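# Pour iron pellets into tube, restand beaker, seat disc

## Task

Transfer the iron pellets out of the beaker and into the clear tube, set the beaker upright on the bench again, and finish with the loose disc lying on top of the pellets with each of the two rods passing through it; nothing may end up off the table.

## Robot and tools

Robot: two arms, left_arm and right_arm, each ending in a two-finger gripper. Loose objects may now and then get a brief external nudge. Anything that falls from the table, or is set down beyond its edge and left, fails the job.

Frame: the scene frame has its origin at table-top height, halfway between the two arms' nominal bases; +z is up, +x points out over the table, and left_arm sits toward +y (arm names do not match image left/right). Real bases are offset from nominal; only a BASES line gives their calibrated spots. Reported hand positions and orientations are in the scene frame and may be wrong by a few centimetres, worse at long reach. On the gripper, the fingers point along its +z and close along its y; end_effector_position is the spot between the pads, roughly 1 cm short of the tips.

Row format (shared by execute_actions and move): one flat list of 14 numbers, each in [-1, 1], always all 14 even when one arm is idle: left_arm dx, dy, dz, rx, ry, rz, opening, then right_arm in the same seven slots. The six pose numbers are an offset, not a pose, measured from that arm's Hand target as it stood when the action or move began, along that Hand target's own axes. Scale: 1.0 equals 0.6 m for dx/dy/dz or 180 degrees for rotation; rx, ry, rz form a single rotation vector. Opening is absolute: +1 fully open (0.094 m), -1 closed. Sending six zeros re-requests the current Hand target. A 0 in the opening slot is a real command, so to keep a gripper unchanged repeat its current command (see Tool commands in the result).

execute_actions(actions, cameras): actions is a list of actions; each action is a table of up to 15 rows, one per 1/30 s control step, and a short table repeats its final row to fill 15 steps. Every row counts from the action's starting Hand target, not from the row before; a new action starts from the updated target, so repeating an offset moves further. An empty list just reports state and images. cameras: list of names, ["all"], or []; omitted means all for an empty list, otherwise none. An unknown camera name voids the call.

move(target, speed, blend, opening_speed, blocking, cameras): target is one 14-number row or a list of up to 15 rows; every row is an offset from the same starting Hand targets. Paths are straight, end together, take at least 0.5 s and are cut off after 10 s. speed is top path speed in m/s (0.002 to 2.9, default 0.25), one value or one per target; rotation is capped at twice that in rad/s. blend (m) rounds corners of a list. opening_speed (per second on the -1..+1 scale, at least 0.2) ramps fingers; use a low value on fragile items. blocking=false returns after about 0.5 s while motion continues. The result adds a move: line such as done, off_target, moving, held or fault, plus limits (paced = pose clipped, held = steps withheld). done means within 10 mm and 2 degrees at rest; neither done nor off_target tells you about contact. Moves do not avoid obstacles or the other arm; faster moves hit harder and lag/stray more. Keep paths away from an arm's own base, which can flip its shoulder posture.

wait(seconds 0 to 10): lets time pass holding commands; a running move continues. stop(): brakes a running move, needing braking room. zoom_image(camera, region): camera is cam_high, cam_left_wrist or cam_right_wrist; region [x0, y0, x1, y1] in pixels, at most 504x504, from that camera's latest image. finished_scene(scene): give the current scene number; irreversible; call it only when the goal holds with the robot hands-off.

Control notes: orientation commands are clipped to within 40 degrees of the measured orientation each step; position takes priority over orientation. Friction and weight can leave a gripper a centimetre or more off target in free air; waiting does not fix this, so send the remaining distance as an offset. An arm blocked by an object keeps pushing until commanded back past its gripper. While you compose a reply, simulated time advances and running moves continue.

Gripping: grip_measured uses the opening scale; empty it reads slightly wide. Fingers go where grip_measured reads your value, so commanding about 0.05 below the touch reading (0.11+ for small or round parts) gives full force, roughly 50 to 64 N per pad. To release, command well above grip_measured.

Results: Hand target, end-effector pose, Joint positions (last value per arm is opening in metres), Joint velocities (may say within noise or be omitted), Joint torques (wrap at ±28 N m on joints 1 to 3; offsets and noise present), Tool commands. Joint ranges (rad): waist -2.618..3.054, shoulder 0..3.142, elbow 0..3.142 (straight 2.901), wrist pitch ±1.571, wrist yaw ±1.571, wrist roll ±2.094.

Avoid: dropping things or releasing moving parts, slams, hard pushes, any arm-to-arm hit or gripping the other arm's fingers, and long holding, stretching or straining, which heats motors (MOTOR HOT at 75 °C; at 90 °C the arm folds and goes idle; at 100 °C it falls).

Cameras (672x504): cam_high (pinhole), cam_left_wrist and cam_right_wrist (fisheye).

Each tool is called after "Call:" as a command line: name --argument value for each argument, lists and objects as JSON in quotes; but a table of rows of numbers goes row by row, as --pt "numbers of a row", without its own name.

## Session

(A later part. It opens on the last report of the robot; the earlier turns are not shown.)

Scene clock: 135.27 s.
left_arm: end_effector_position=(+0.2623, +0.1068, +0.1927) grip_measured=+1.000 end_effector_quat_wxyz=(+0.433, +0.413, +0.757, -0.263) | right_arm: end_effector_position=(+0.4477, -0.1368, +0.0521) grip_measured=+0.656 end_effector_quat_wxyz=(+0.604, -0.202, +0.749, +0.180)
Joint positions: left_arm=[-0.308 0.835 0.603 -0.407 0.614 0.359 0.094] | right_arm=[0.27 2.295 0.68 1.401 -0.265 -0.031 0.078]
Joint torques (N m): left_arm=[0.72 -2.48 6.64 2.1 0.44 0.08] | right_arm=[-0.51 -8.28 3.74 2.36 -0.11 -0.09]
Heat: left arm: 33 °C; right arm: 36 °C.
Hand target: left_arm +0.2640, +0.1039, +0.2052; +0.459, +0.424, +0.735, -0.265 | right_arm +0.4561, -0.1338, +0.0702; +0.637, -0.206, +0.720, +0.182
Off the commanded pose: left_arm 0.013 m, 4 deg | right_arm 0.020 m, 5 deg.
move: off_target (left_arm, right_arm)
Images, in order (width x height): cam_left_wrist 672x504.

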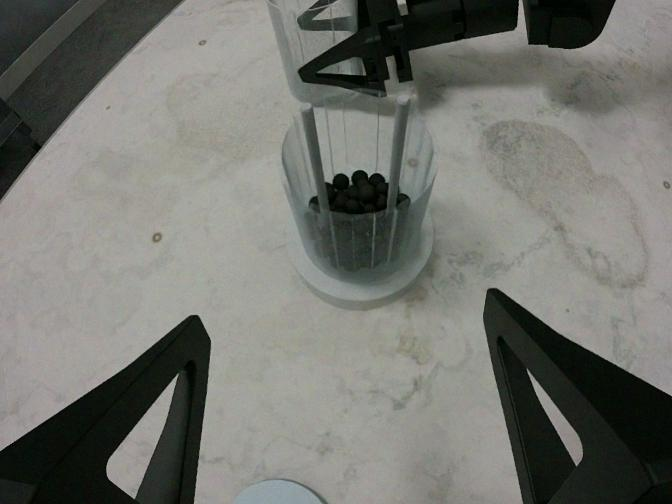

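Call:
move --target '[0,0,0,0,0,0,1,0.0066,0,0.0008,0,-0.011,0,0.45]' --speed 0.03 --cameras '["cam_right_wrist"]'

Call:
move --target '[0,0,0,0,0,0,1,0.0066,0,0.0008,0,-0.0055,0,0.45]' --speed 0.03 --cameras '["cam_right_wrist"]'

Scene clock: 136.87 s.
left_arm: end_effector_position=(+0.2623, +0.1068, +0.1927) grip_measured=+1.000 end_effector_quat_wxyz=(+0.433, +0.413, +0.757, -0.263) | right_arm: end_effector_position=(+0.4497, -0.1363, +0.0508) grip_measured=+0.656 end_effector_quat_wxyz=(+0.620, -0.202, +0.736, +0.180)
Joint positions: left_arm=[-0.308 0.835 0.603 -0.407 0.614 0.359 0.094] | right_arm=[0.27 2.347 0.692 1.482 -0.265 -0.031 0.078]
Joint torques (N m): left_arm=[0.69 -2.22 6.53 2.07 0.51 0.15] | right_arm=[-0.53 -8.1 3.3 2.32 -0.12 0.02]
Heat: left arm: 33 °C; right arm: 36 °C.
Hand target: left_arm +0.2640, +0.1039, +0.2052; +0.459, +0.424, +0.735, -0.265 | right_arm +0.4561, -0.1338, +0.0662; +0.649, -0.203, +0.709, +0.186
Off the commanded pose: left_arm 0.013 m, 4 deg | right_arm 0.017 m, 5 deg.
joint sent to its limit (right arm) — joint 4 (wrist pitch), upper limit. The joint targets are off in position, not in orientation.
move: off_target (left_arm, right_arm)
Images, in order (width x height): cam_right_wrist 672x504.

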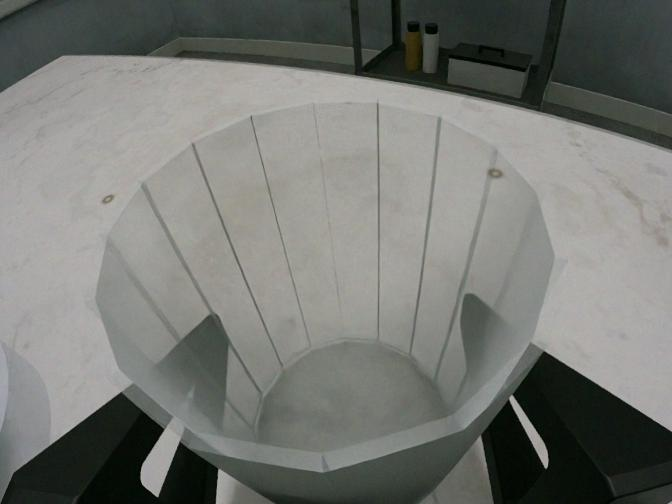

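Scene clock: 137.87 s.
left_arm: end_effector_position=(+0.2623, +0.1068, +0.1927) grip_measured=+1.000 end_effector_quat_wxyz=(+0.433, +0.413, +0.757, -0.263) | right_arm: end_effector_position=(+0.4512, -0.1358, +0.0501) grip_measured=+0.656 end_effector_quat_wxyz=(+0.621, -0.202, +0.735, +0.180)
Joint positions: left_arm=[-0.308 0.835 0.603 -0.407 0.614 0.359 0.094] | right_arm=[0.27 2.355 0.7 1.485 -0.265 -0.031 0.078]
Joint torques (N m): left_arm=[0.57 -2.48 6.61 2.1 0.49 0.06] | right_arm=[-0.57 -7.87 3.18 2.25 -0.14 -0.01]
Heat: left arm: 33 °C; right arm: 36 °C.
Hand target: left_arm +0.2640, +0.1039, +0.2052; +0.459, +0.424, +0.735, -0.265 | right_arm +0.4562, -0.1338, +0.0622; +0.655, -0.201, +0.703, +0.188
Off the commanded pose: left_arm 0.013 m, 4 deg | right_arm 0.013 m, 5 deg.
joint sent to its limit (right arm) — joint 4 (wrist pitch), upper limit. The joint targets are off in position, not in orientation.
move: off_target (left_arm, right_arm)
Images, in order (width x height): cam_right_wrist 672x504.

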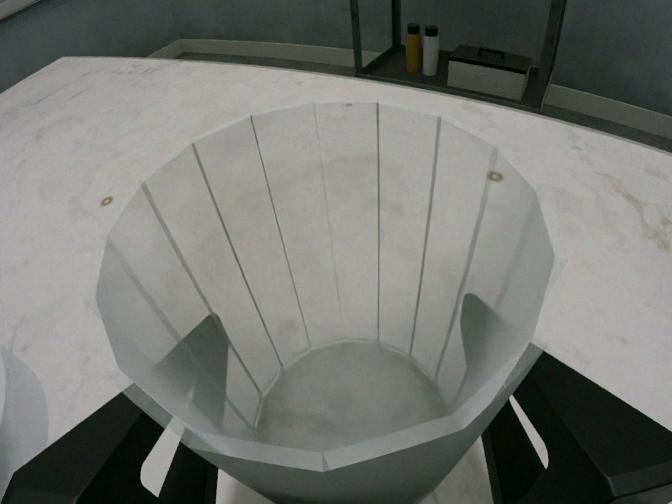

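Call:
move --target '[0,0,0,0,0,0,1,0.003,0,0,0,0,0,0.8]' --opening_speed 0.25 --speed 0.03

Call:
move --target '[0,0,0,0,0,0,1,0,0,0,0,0,0,1]' --opening_speed 0.4 --cameras '["cam_right_wrist","cam_left_wrist"]'

Scene clock: 140.20 s.
left_arm: end_effector_position=(+0.2623, +0.1068, +0.1927) grip_measured=+1.000 end_effector_quat_wxyz=(+0.433, +0.413, +0.757, -0.263) | right_arm: end_effector_position=(+0.4511, -0.1356, +0.0470) grip_measured=+0.798 end_effector_quat_wxyz=(+0.619, -0.203, +0.736, +0.181)
Joint positions: left_arm=[-0.308 0.835 0.603 -0.407 0.614 0.359 0.094] | right_arm=[0.27 2.364 0.703 1.487 -0.266 -0.031 0.084]
Joint torques (N m): left_arm=[0.7 -2.36 6.9 2.11 0.45 0.11] | right_arm=[-0.51 -8.14 2.93 2.26 -0.14 0.01]
Heat: left arm: 33 °C; right arm: 36 °C.
Hand target: left_arm +0.2640, +0.1039, +0.2052; +0.459, +0.424, +0.735, -0.265 | right_arm +0.4561, -0.1338, +0.0604; +0.655, -0.201, +0.703, +0.188
Off the commanded pose: left_arm 0.013 m, 4 deg | right_arm 0.014 m, 6 deg.
joint sent to its limit (right arm) — joint 4 (wrist pitch), upper limit. The joint targets are off in position, not in orientation.
move: off_target (left_arm, right_arm)

Scene clock: 141.20 s.
left_arm: end_effector_position=(+0.2623, +0.1068, +0.1927) grip_measured=+1.000 end_effector_quat_wxyz=(+0.433, +0.413, +0.757, -0.263) | right_arm: end_effector_position=(+0.4511, -0.1356, +0.0470) grip_measured=+0.998 end_effector_quat_wxyz=(+0.619, -0.203, +0.736, +0.181)
Joint positions: left_arm=[-0.308 0.835 0.603 -0.407 0.614 0.359 0.094] | right_arm=[0.27 2.364 0.703 1.487 -0.266 -0.031 0.094]
Joint torques (N m): left_arm=[0.79 -2.35 6.53 2.16 0.44 0.08] | right_arm=[-0.55 -8.2 2.99 2.28 -0.14 0]
Heat: left arm: 33 °C; right arm: 36 °C.
Hand target: left_arm +0.2640, +0.1039, +0.2052; +0.459, +0.424, +0.735, -0.265 | right_arm +0.4561, -0.1338, +0.0604; +0.655, -0.201, +0.703, +0.188
Off the commanded pose: left_arm 0.013 m, 4 deg | right_arm 0.014 m, 6 deg.
joint sent to its limit (right arm) — joint 4 (wrist pitch), upper limit. The joint targets are off in position, not in orientation.
move: off_target (left_arm, right_arm)
Images, in order (width x height): cam_left_wrist 672x504, cam_right_wrist 672x504.

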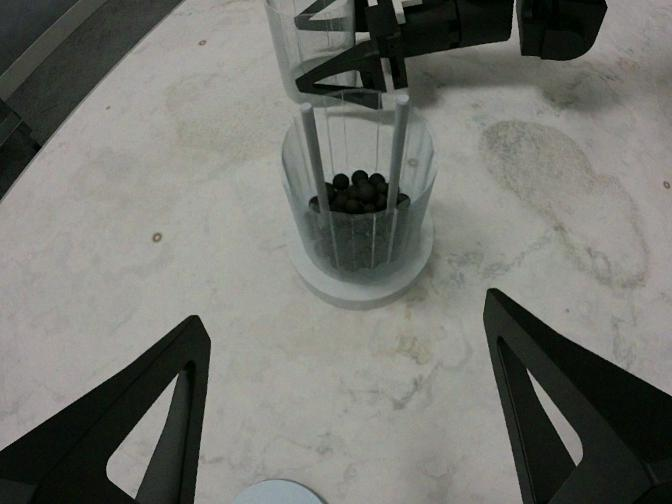

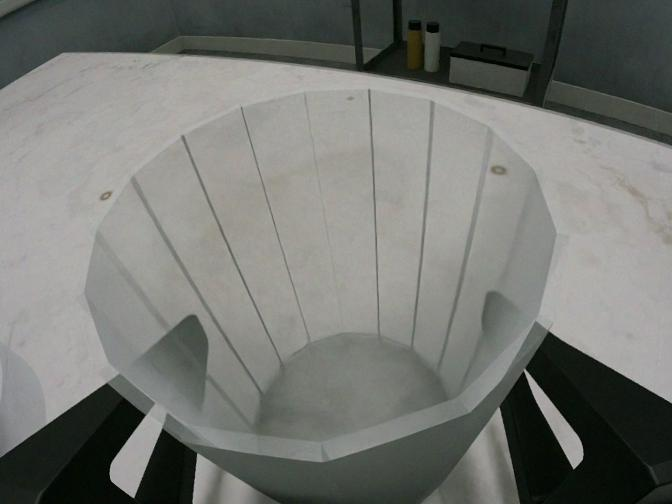

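Call:
move --target '[0,0,0,0,0,0,1,-0.216,0,-0.015,0,0.0278,0,1]' --speed 0.08 --cameras '["all"]'

Scene clock: 144.40 s.
left_arm: end_effector_position=(+0.2623, +0.1068, +0.1927) grip_measured=+1.000 end_effector_quat_wxyz=(+0.433, +0.413, +0.757, -0.263) | right_arm: end_effector_position=(+0.4516, -0.1354, +0.1662) grip_measured=+0.998 end_effector_quat_wxyz=(+0.606, -0.203, +0.747, +0.181)
Joint positions: left_arm=[-0.308 0.835 0.603 -0.407 0.614 0.359 0.094] | right_arm=[0.27 1.821 0.711 0.902 -0.266 -0.031 0.094]
Joint torques (N m): left_arm=[0.5 -2.52 6.72 2.07 0.48 0.08] | right_arm=[-0.31 -11.21 6.2 1.47 -0.09 -0.09]
Heat: left arm: 34 °C; right arm: 36 °C.
Hand target: left_arm +0.2640, +0.1039, +0.2052; +0.459, +0.424, +0.735, -0.265 | right_arm +0.4563, -0.1338, +0.1903; +0.624, -0.209, +0.731, +0.179
Off the commanded pose: left_arm 0.013 m, 4 deg | right_arm 0.025 m, 3 deg.
move: off_target (left_arm, right_arm)

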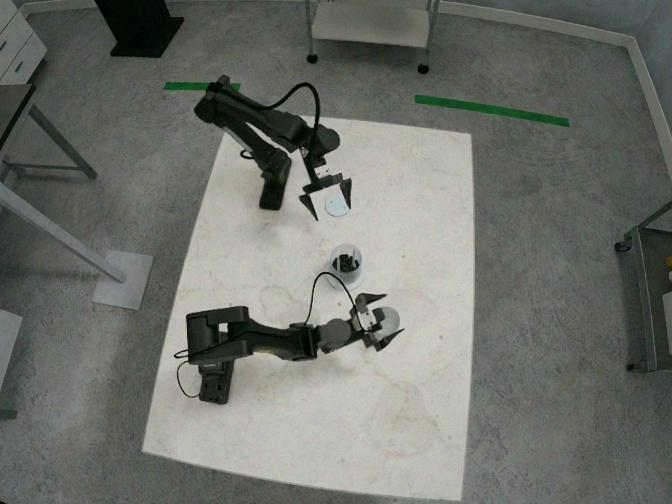

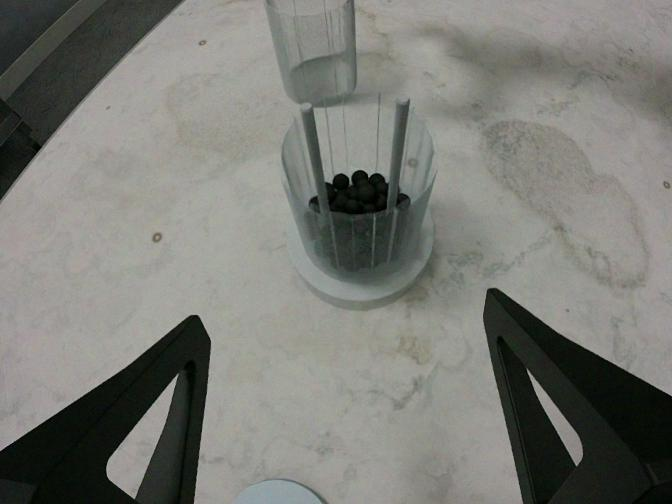

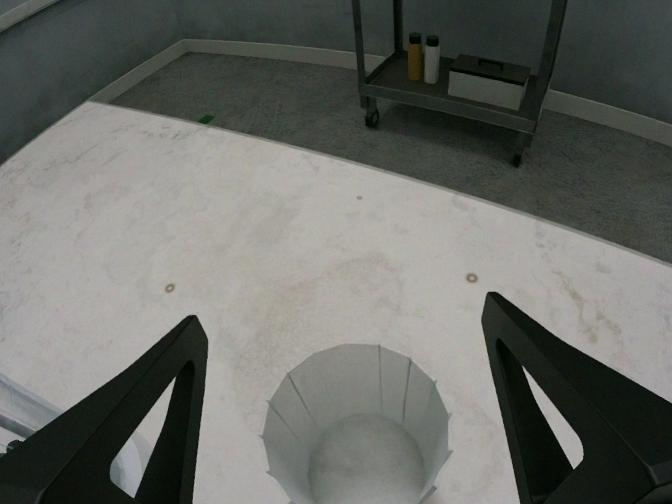

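Call:
move --pt "0.10 0.06 -0.02 0 0.06 0 1 0.004 0.0178 -0.2385 -0.064 -0.03 0 1" --pt "0.164 0.1023 -0.032 0 0.1056 0 1 0.0512 0.2242 -0.2697 -0.128 -0.0611 -0.0078 1" --speed 0.2 --blend 0.03 --cameras '["all"]'

Scene clock: 151.50 s.
left_arm: end_effector_position=(+0.2840, +0.1878, +0.1169) grip_measured=+1.000 end_effector_quat_wxyz=(+0.326, +0.454, +0.807, -0.191) | right_arm: end_effector_position=(+0.2471, -0.1076, +0.1740) grip_measured=+0.998 end_effector_quat_wxyz=(+0.621, -0.323, +0.634, +0.328)
Joint positions: left_arm=[0.047 1.118 0.666 -0.682 0.661 0.903 0.094] | right_arm=[0.393 1.528 0.037 1.474 -0.552 0.006 0.094]
Joint torques (N m): left_arm=[0.43 -1.87 8.66 0.86 0.44 0.14] | right_arm=[0.68 -2.65 2.14 2.13 0.03 0.16]
Heat: left arm: 33 °C; right arm: 36 °C.
Hand target: left_arm +0.2870, +0.1870, +0.1253; +0.331, +0.462, +0.800, -0.191 | right_arm +0.2454, -0.1068, +0.1855; +0.639, -0.320, +0.616, +0.333
Off the commanded pose: left_arm 0.009 m, 1 deg | right_arm 0.012 m, 3 deg.
move: off_target (right_arm)

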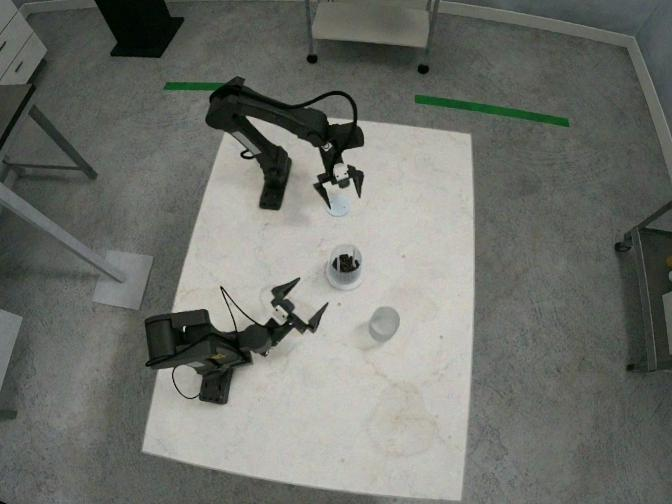

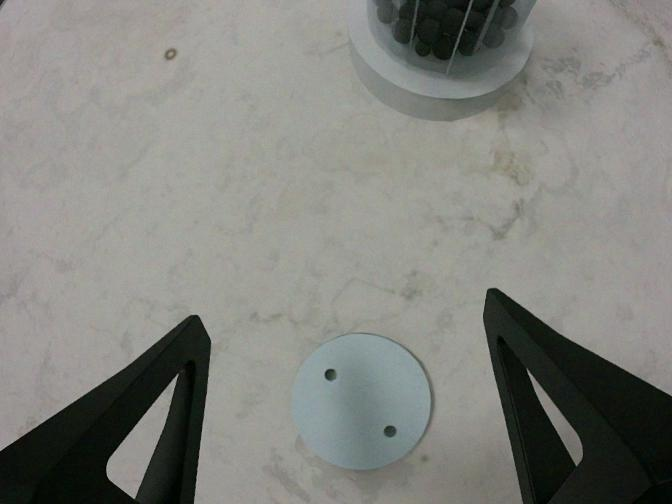

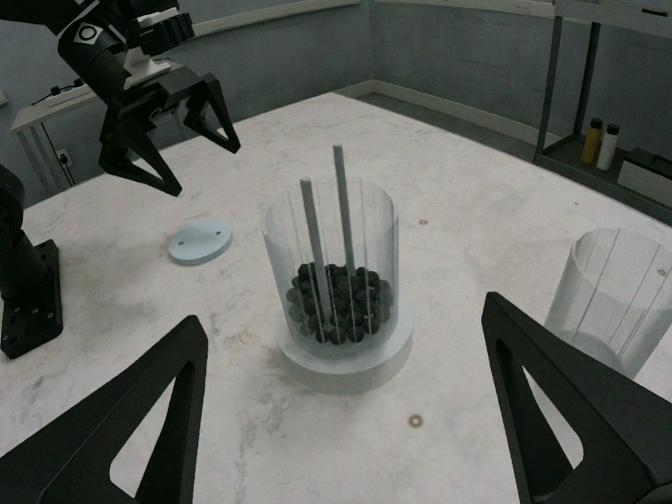

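Call:
move --target '[0.1017,-0.0143,0.0327,0.0589,0,0.0589,1,0,0,0,0,0,0,1]' --speed 0.12 --cameras '["all"]'

Call:
zoom_image --camera "cam_left_wrist" --region '[180, 250, 510, 504]'

Scene clock: 155.63 s.
left_arm: end_effector_position=(+0.2673, +0.2135, +0.0642) grip_measured=+1.000 end_effector_quat_wxyz=(+0.294, +0.563, +0.742, -0.214) | right_arm: end_effector_position=(+0.2471, -0.1076, +0.1743) grip_measured=+0.998 end_effector_quat_wxyz=(+0.622, -0.323, +0.634, +0.328)
Joint positions: left_arm=[0.218 1.368 0.646 -0.764 0.74 1.466 0.094] | right_arm=[0.393 1.528 0.037 1.476 -0.552 0.006 0.094]
Joint torques (N m): left_arm=[0.66 -3.29 5.24 0.41 0.81 0.09] | right_arm=[0.64 -2.51 1.96 2.18 0.07 0.17]
Heat: left arm: 32 °C; right arm: 35 °C.
Hand target: left_arm +0.2649, +0.2081, +0.0683; +0.304, +0.562, +0.733, -0.232 | right_arm +0.2454, -0.1068, +0.1855; +0.639, -0.320, +0.616, +0.333
Off the commanded pose: left_arm 0.007 m, 3 deg | right_arm 0.011 m, 3 deg.
move: off_target (left_arm, right_arm)

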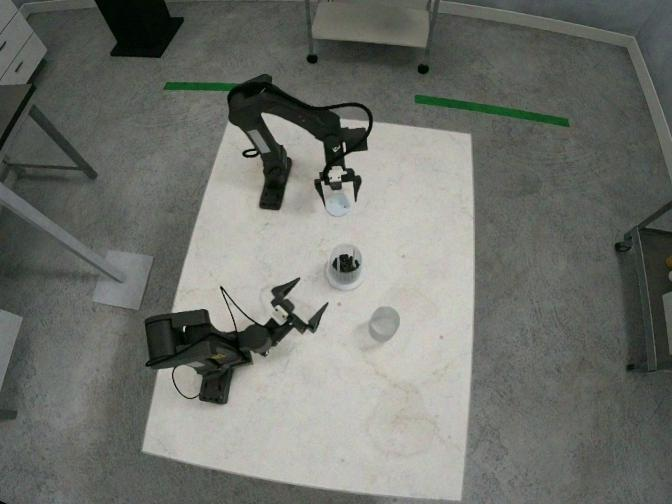

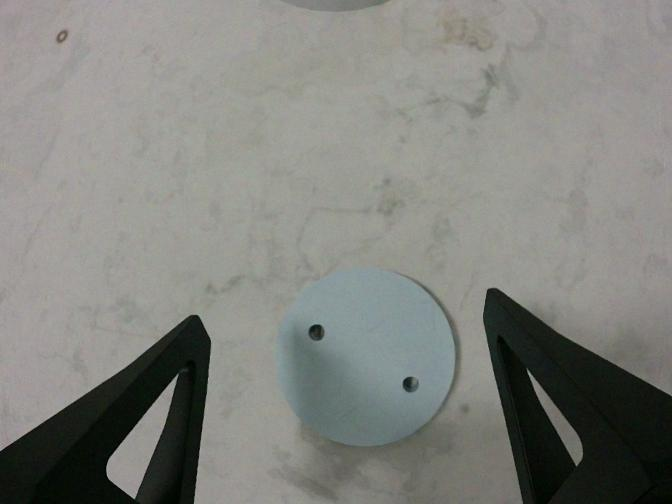

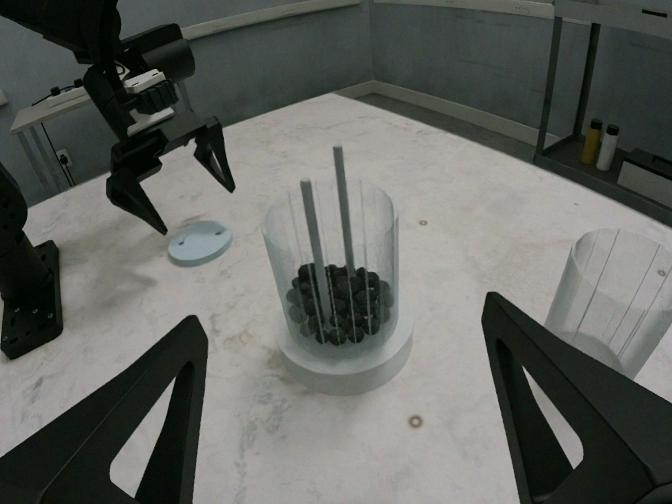

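Scaled by 1.527 from the camera's 672x504 image, which has a finer 960x720 frame.

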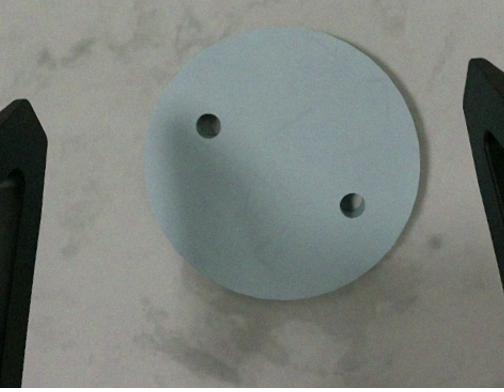

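Call:
move --target '[0.0542,-0.0152,0.0315,0,0,0,1,0,0,0,0,0,0,1]' --speed 0.08 --cameras '["all"]'

Call:
zoom_image --camera "cam_right_wrist" --region '[90, 100, 270, 290]'

Scene clock: 158.67 s.
left_arm: end_effector_position=(+0.2493, +0.2193, +0.0280) grip_measured=+1.000 end_effector_quat_wxyz=(+0.282, +0.558, +0.746, -0.227) | right_arm: end_effector_position=(+0.2471, -0.1076, +0.1743) grip_measured=+0.998 end_effector_quat_wxyz=(+0.622, -0.323, +0.634, +0.328)
Joint positions: left_arm=[0.268 1.445 0.539 -0.665 0.741 1.537 0.094] | right_arm=[0.393 1.528 0.037 1.476 -0.552 0.006 0.094]
Joint torques (N m): left_arm=[0.59 -3.06 4.38 0.57 0.8 0.17] | right_arm=[0.61 -2.62 1.92 2.13 0.06 0.14]
Heat: left arm: 31 °C; right arm: 36 °C.
Hand target: left_arm +0.2536, +0.2150, +0.0319; +0.304, +0.562, +0.733, -0.232 | right_arm +0.2454, -0.1068, +0.1855; +0.639, -0.320, +0.616, +0.333
Off the commanded pose: left_arm 0.007 m, 3 deg | right_arm 0.011 m, 3 deg.
move: off_target (left_arm, right_arm)

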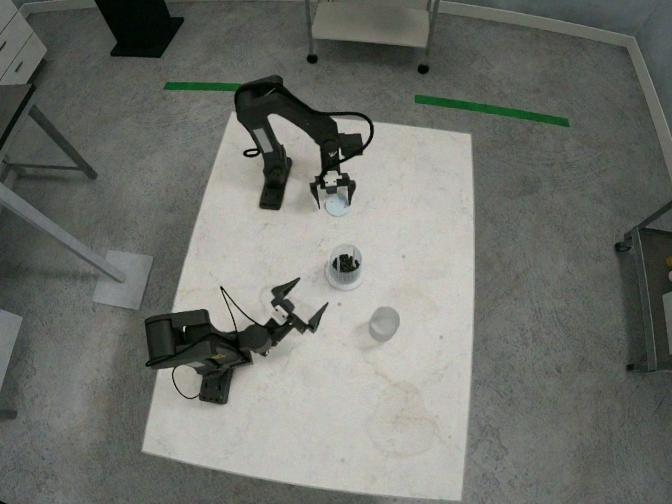

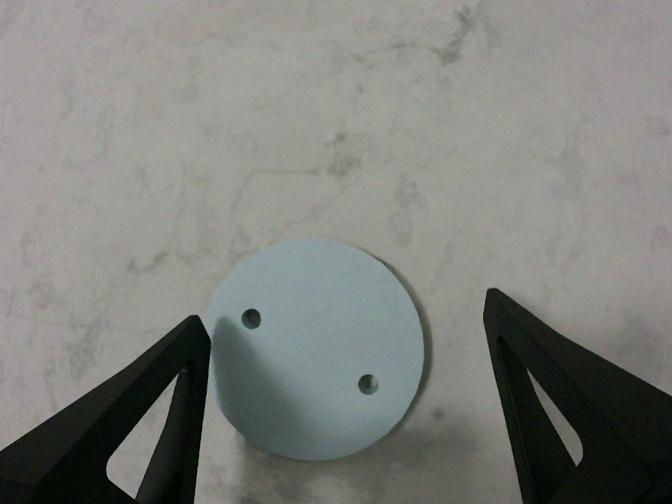

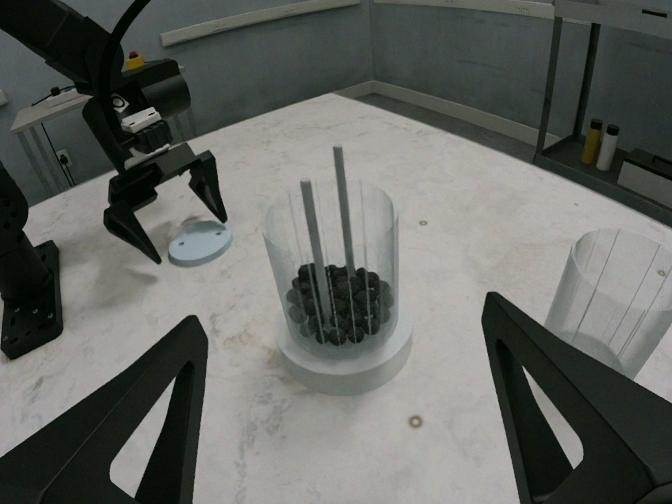

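Scaled by 2.653 from the camera's 672x504 image, which has a finer 960x720 frame.

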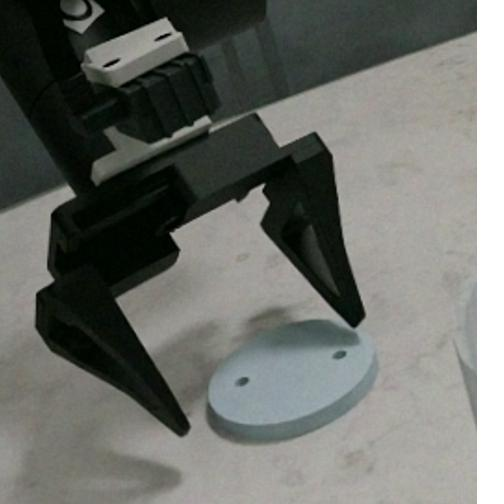

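Call:
move --target '[0,0.0167,0,0,0,0,1,0,0,0,0,0,0,1]' --speed 0.08 --cameras '["cam_left_wrist"]'

Scene clock: 160.60 s.
left_arm: end_effector_position=(+0.2515, +0.2184, +0.0256) grip_measured=+1.000 end_effector_quat_wxyz=(+0.281, +0.556, +0.745, -0.237) | right_arm: end_effector_position=(+0.2471, -0.1076, +0.1743) grip_measured=+0.998 end_effector_quat_wxyz=(+0.622, -0.323, +0.634, +0.328)
Joint positions: left_arm=[0.268 1.483 0.552 -0.662 0.752 1.543 0.094] | right_arm=[0.393 1.528 0.037 1.476 -0.552 0.006 0.094]
Joint torques (N m): left_arm=[0.61 -3.21 6.19 0.49 0.69 0.11] | right_arm=[0.69 -2.52 2.03 2.16 0.01 0.17]
Heat: left arm: 30 °C; right arm: 36 °C.
Hand target: left_arm +0.2633, +0.2176, +0.0319; +0.304, +0.562, +0.733, -0.232 | right_arm +0.2454, -0.1068, +0.1855; +0.639, -0.320, +0.616, +0.333
Off the commanded pose: left_arm 0.013 m, 3 deg | right_arm 0.011 m, 3 deg.
move: off_target (left_arm, right_arm)
Images, in order (width x height): cam_left_wrist 672x504.

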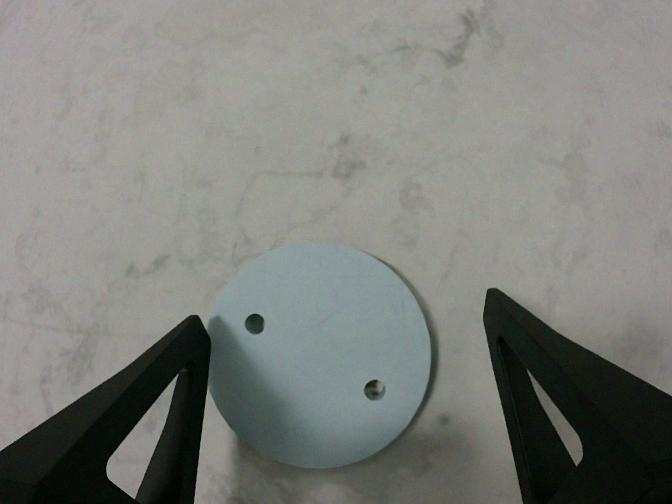

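Call:
move --target '[0,0.012,0,0,0,0,1,0,0,0,0,0,0,1]' --speed 0.08 --cameras '["cam_left_wrist"]'

Scene clock: 162.17 s.
left_arm: end_effector_position=(+0.2580, +0.2201, +0.0250) grip_measured=+1.000 end_effector_quat_wxyz=(+0.280, +0.556, +0.746, -0.237) | right_arm: end_effector_position=(+0.2471, -0.1076, +0.1743) grip_measured=+0.998 end_effector_quat_wxyz=(+0.622, -0.323, +0.634, +0.328)
Joint positions: left_arm=[0.268 1.514 0.577 -0.657 0.752 1.543 0.094] | right_arm=[0.393 1.528 0.037 1.476 -0.552 0.006 0.094]
Joint torques (N m): left_arm=[0.84 -3.49 6.35 0.51 0.72 0.1] | right_arm=[0.66 -2.65 1.95 2.16 0.04 0.15]
Heat: left arm: 30 °C; right arm: 36 °C.
Hand target: left_arm +0.2702, +0.2195, +0.0319; +0.304, +0.562, +0.733, -0.232 | right_arm +0.2454, -0.1068, +0.1855; +0.639, -0.320, +0.616, +0.333
Off the commanded pose: left_arm 0.014 m, 3 deg | right_arm 0.011 m, 3 deg.
move: off_target (left_arm, right_arm)
Images, in order (width x height): cam_left_wrist 672x504.

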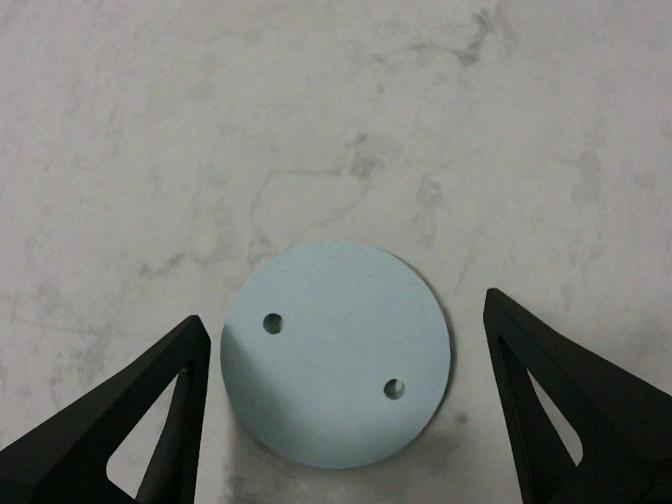

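Call:
move --target '[0.0237,0.0052,0.0047,0,0,0,1,0,0,0,0,0,0,1]' --speed 0.05 --cameras '["all"]'

Call:
zoom_image --camera "cam_right_wrist" --region '[90, 100, 270, 290]'

Scene clock: 164.53 s.
left_arm: end_effector_position=(+0.2583, +0.2251, +0.0165) grip_measured=+1.000 end_effector_quat_wxyz=(+0.285, +0.557, +0.741, -0.244) | right_arm: end_effector_position=(+0.2471, -0.1076, +0.1743) grip_measured=+0.998 end_effector_quat_wxyz=(+0.622, -0.323, +0.634, +0.328)
Joint positions: left_arm=[0.302 1.572 0.577 -0.64 0.766 1.601 0.094] | right_arm=[0.393 1.528 0.037 1.476 -0.552 0.006 0.094]
Joint torques (N m): left_arm=[0.69 -3.37 5.86 0.52 0.53 0.05] | right_arm=[0.61 -2.5 2.04 2.13 0.03 0.16]
Heat: left arm: 30 °C; right arm: 36 °C.
Hand target: left_arm +0.2712, +0.2281, +0.0199; +0.304, +0.562, +0.733, -0.232 | right_arm +0.2454, -0.1068, +0.1855; +0.639, -0.320, +0.616, +0.333
Off the commanded pose: left_arm 0.014 m, 3 deg | right_arm 0.011 m, 3 deg.
move: off_target (left_arm, right_arm)

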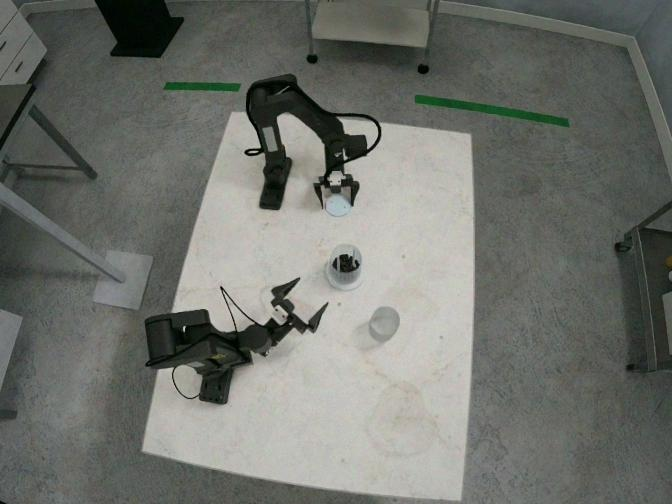

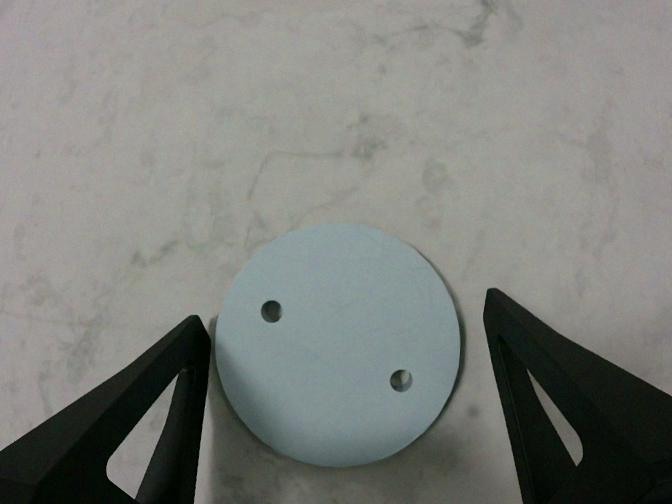

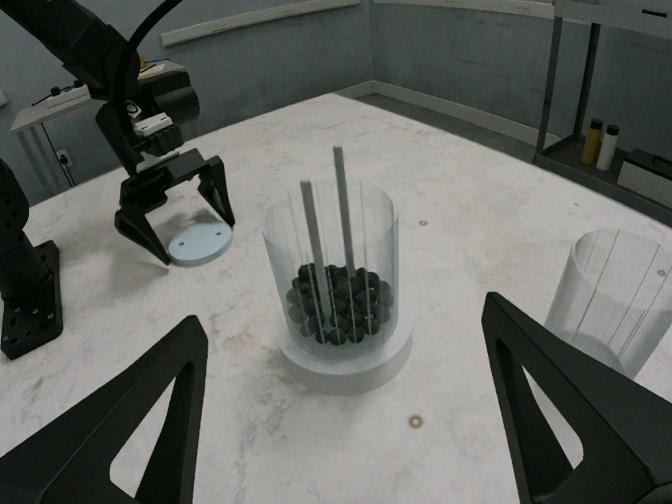

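Scaled by 2.653 from the camera's 672x504 image, which has a finer 960x720 frame.

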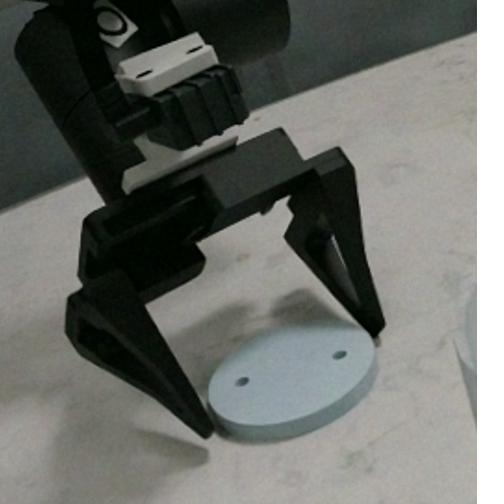

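Call:
move --target '[0.0175,0.004,-0.0082,0,0,0,1,0,0,0,0,0,0,1]' --speed 0.05 --cameras '["cam_left_wrist","cam_right_wrist"]'

Call:
zoom_image --camera "cam_right_wrist" --region '[90, 100, 270, 290]'

Scene clock: 167.20 s.
left_arm: end_effector_position=(+0.2652, +0.2355, +0.0148) grip_measured=+1.000 end_effector_quat_wxyz=(+0.300, +0.566, +0.732, -0.234) | right_arm: end_effector_position=(+0.2471, -0.1076, +0.1743) grip_measured=+0.998 end_effector_quat_wxyz=(+0.622, -0.323, +0.634, +0.328)
Joint positions: left_arm=[0.35 1.611 0.598 -0.64 0.776 1.682 0.094] | right_arm=[0.393 1.528 0.037 1.476 -0.552 0.006 0.094]
Joint torques (N m): left_arm=[0.85 -3.63 5.53 0.21 0.41 0.04] | right_arm=[0.61 -2.56 1.96 2.16 0.09 0.15]
Heat: left arm: 29 °C; right arm: 37 °C.
Hand target: left_arm +0.2707, +0.2393, +0.0160; +0.304, +0.562, +0.733, -0.232 | right_arm +0.2454, -0.1068, +0.1855; +0.639, -0.320, +0.616, +0.333
Off the commanded pose: left_arm 0.007 m, 1 deg | right_arm 0.011 m, 3 deg.
move: off_target (right_arm)
Images, in order (width x height): cam_left_wrist 672x504, cam_right_wrist 672x504.

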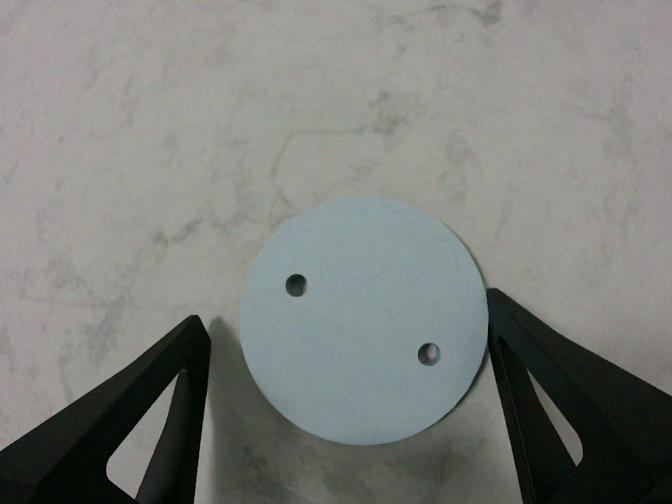

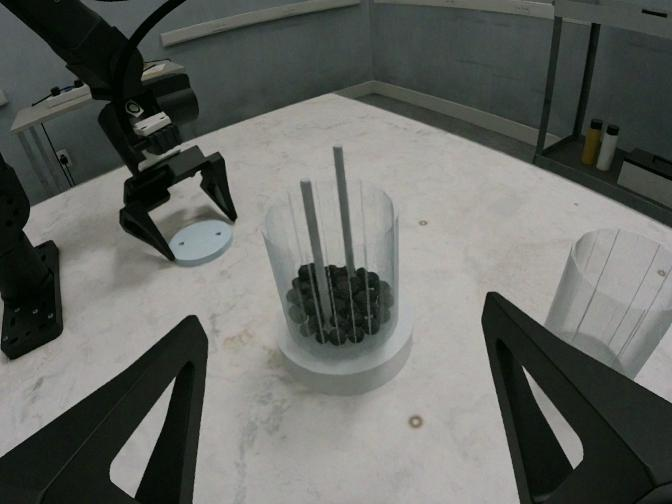

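Scaled by 2.653 from the camera's 672x504 image, which has a finer 960x720 frame.

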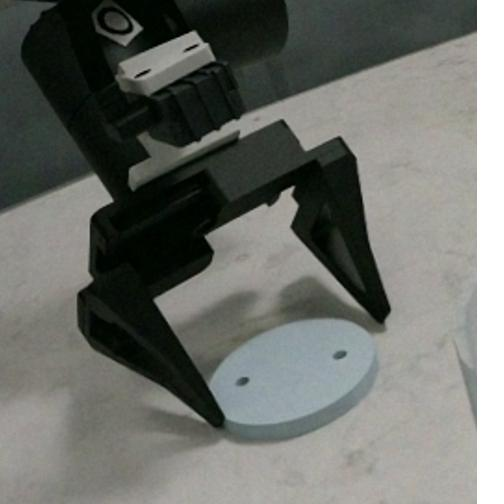

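Call:
move --target '[0,0,0,0,0,0,0.5,0,0,0,0,0,0,1]' --opening_speed 0.25 --cameras '["cam_left_wrist","cam_right_wrist"]'

Call:
zoom_image --camera "cam_right_wrist" --region '[90, 100, 270, 290]'

Scene clock: 170.13 s.
left_arm: end_effector_position=(+0.2652, +0.2355, +0.0148) grip_measured=+0.662 end_effector_quat_wxyz=(+0.300, +0.566, +0.732, -0.234) | right_arm: end_effector_position=(+0.2471, -0.1076, +0.1743) grip_measured=+0.998 end_effector_quat_wxyz=(+0.622, -0.323, +0.634, +0.328)
Joint positions: left_arm=[0.35 1.611 0.598 -0.64 0.776 1.682 0.078] | right_arm=[0.393 1.528 0.037 1.476 -0.552 0.006 0.094]
Joint torques (N m): left_arm=[0.9 -3.62 5.65 0.23 0.43 0.09] | right_arm=[0.59 -2.7 1.95 2.18 0.06 0.15]
Heat: left arm: 29 °C; right arm: 37 °C.
Hand target: left_arm +0.2707, +0.2393, +0.0160; +0.304, +0.562, +0.733, -0.232 | right_arm +0.2454, -0.1068, +0.1855; +0.639, -0.320, +0.616, +0.333
Off the commanded pose: left_arm 0.007 m, 1 deg | right_arm 0.011 m, 3 deg.
move: off_target (right_arm)
Images, in order (width x height): cam_left_wrist 672x504, cam_right_wrist 672x504.

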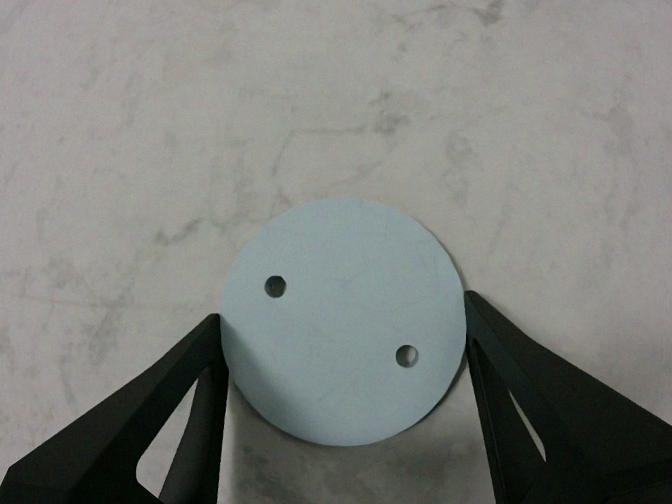

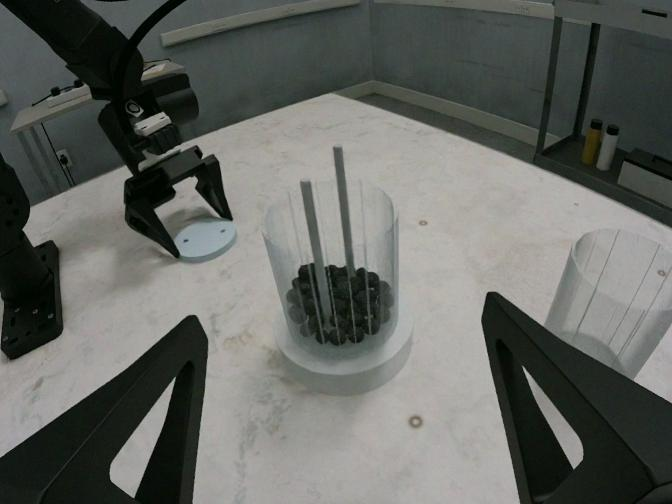

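Scaled by 2.653 from the camera's 672x504 image, which has a finer 960x720 frame.

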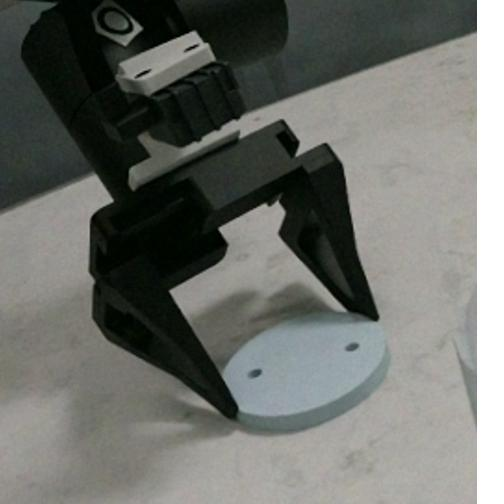

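Call:
move --target '[-0.0707,0,-0.0707,0,0,0,0.5,0,0,0,0,0,0,1]' --speed 0.06 --cameras '["cam_left_wrist","cam_right_wrist"]'

Call:
zoom_image --camera "cam_right_wrist" --region '[90, 80, 290, 270]'

Call:
zoom_image --camera "cam_left_wrist" --region '[200, 180, 490, 470]'

Scene clock: 172.63 s.
left_arm: end_effector_position=(+0.2632, +0.2369, +0.0626) grip_measured=+0.661 end_effector_quat_wxyz=(+0.283, +0.559, +0.740, -0.245) | right_arm: end_effector_position=(+0.2471, -0.1076, +0.1743) grip_measured=+0.998 end_effector_quat_wxyz=(+0.622, -0.323, +0.634, +0.328)
Joint positions: left_arm=[0.35 1.491 0.726 -0.924 0.761 1.675 0.078] | right_arm=[0.393 1.528 0.037 1.476 -0.552 0.006 0.094]
Joint torques (N m): left_arm=[0.91 -7.47 6.79 0.08 0.54 0.07] | right_arm=[0.75 -2.48 2 2.18 0.05 0.16]
Heat: left arm: 29 °C; right arm: 37 °C.
Hand target: left_arm +0.2706, +0.2392, +0.0759; +0.304, +0.562, +0.733, -0.232 | right_arm +0.2454, -0.1068, +0.1855; +0.639, -0.320, +0.616, +0.333
Off the commanded pose: left_arm 0.016 m, 3 deg | right_arm 0.011 m, 3 deg.
move: off_target (left_arm, right_arm)
Images, in order (width x height): cam_left_wrist 672x504, cam_right_wrist 672x504.

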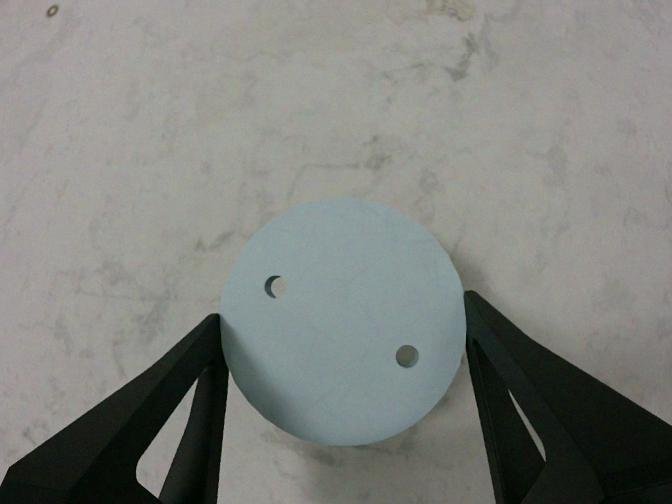

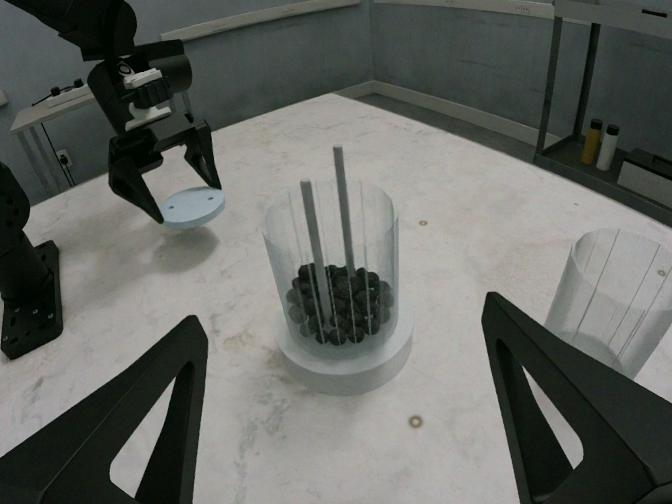

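Scaled by 2.520 from the camera's 672x504 image, which has a finer 960x720 frame.

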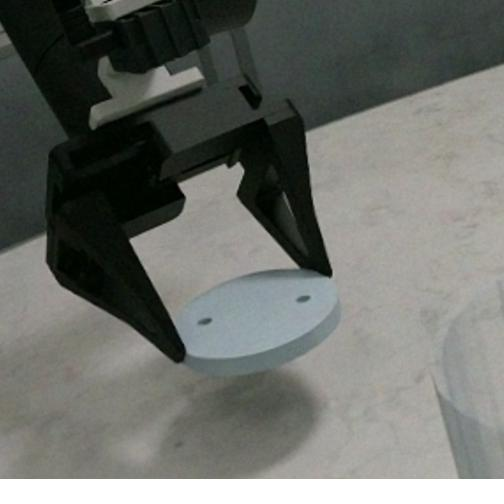

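Scaled by 1.738 from the camera's 672x504 image, which has a finer 960x720 frame.

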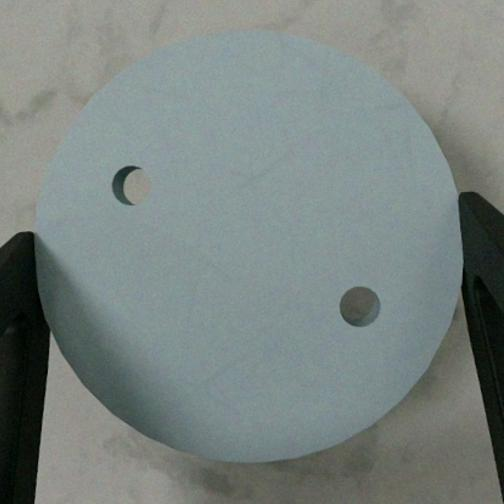

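Call:
move --pt "-0.2097 -0.0259 -0.0731 -0.067 0 -0.067 0.5 0 0 0 0 0 0 1" --pt "-0.4117 -0.1443 0.1073 -0.2003 0 -0.2003 0.5 0 0 0 0 0 0 1" --speed 0.15 --blend 0.03 --cameras '["all"]'

Scene clock: 178.57 s.
left_arm: end_effector_position=(+0.2392, +0.0055, +0.1936) grip_measured=+0.661 end_effector_quat_wxyz=(+0.361, +0.208, +0.905, -0.081) | right_arm: end_effector_position=(+0.2471, -0.1076, +0.1743) grip_measured=+0.998 end_effector_quat_wxyz=(+0.622, -0.323, +0.634, +0.328)
Joint positions: left_arm=[-1.194 1.322 1.088 -0.737 -0.497 -0.603 0.078] | right_arm=[0.393 1.528 0.037 1.476 -0.552 0.006 0.094]
Joint torques (N m): left_arm=[-0.53 -3.93 9.37 1.28 -0.49 -0.09] | right_arm=[0.61 -2.44 2.02 2.16 0.05 0.15]
Heat: left arm: 29 °C; right arm: 38 °C.
Hand target: left_arm +0.2441, +0.0040, +0.2049; +0.374, +0.192, +0.904, -0.079 | right_arm +0.2454, -0.1068, +0.1855; +0.639, -0.320, +0.616, +0.333
Off the commanded pose: left_arm 0.012 m, 2 deg | right_arm 0.011 m, 3 deg.
move: off_target (left_arm, right_arm)

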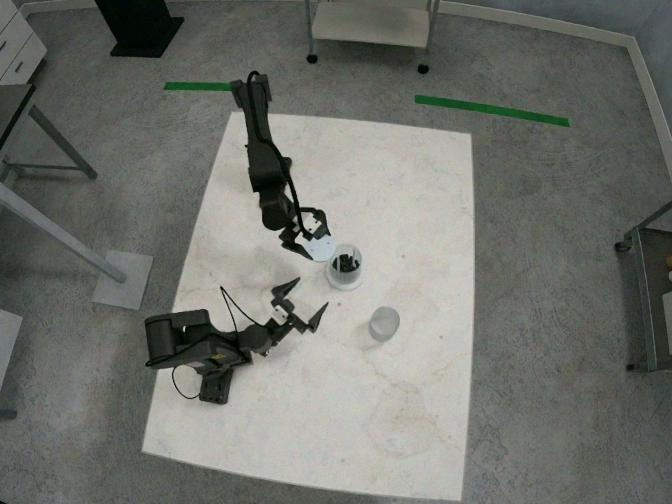

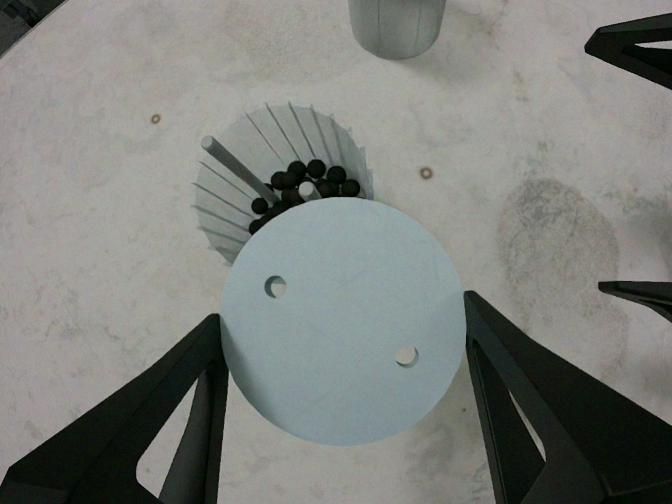

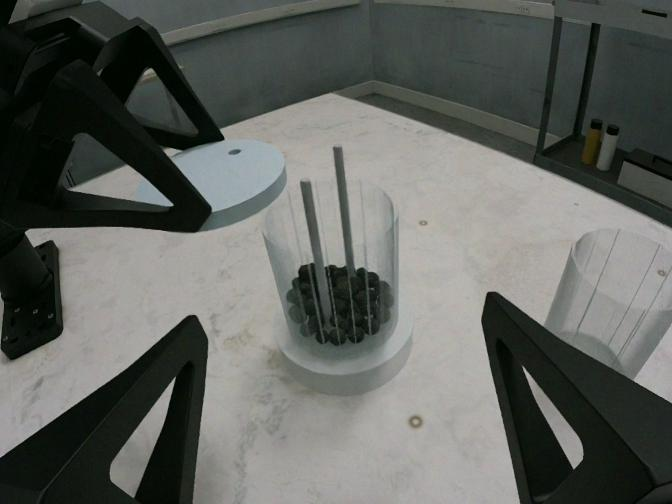

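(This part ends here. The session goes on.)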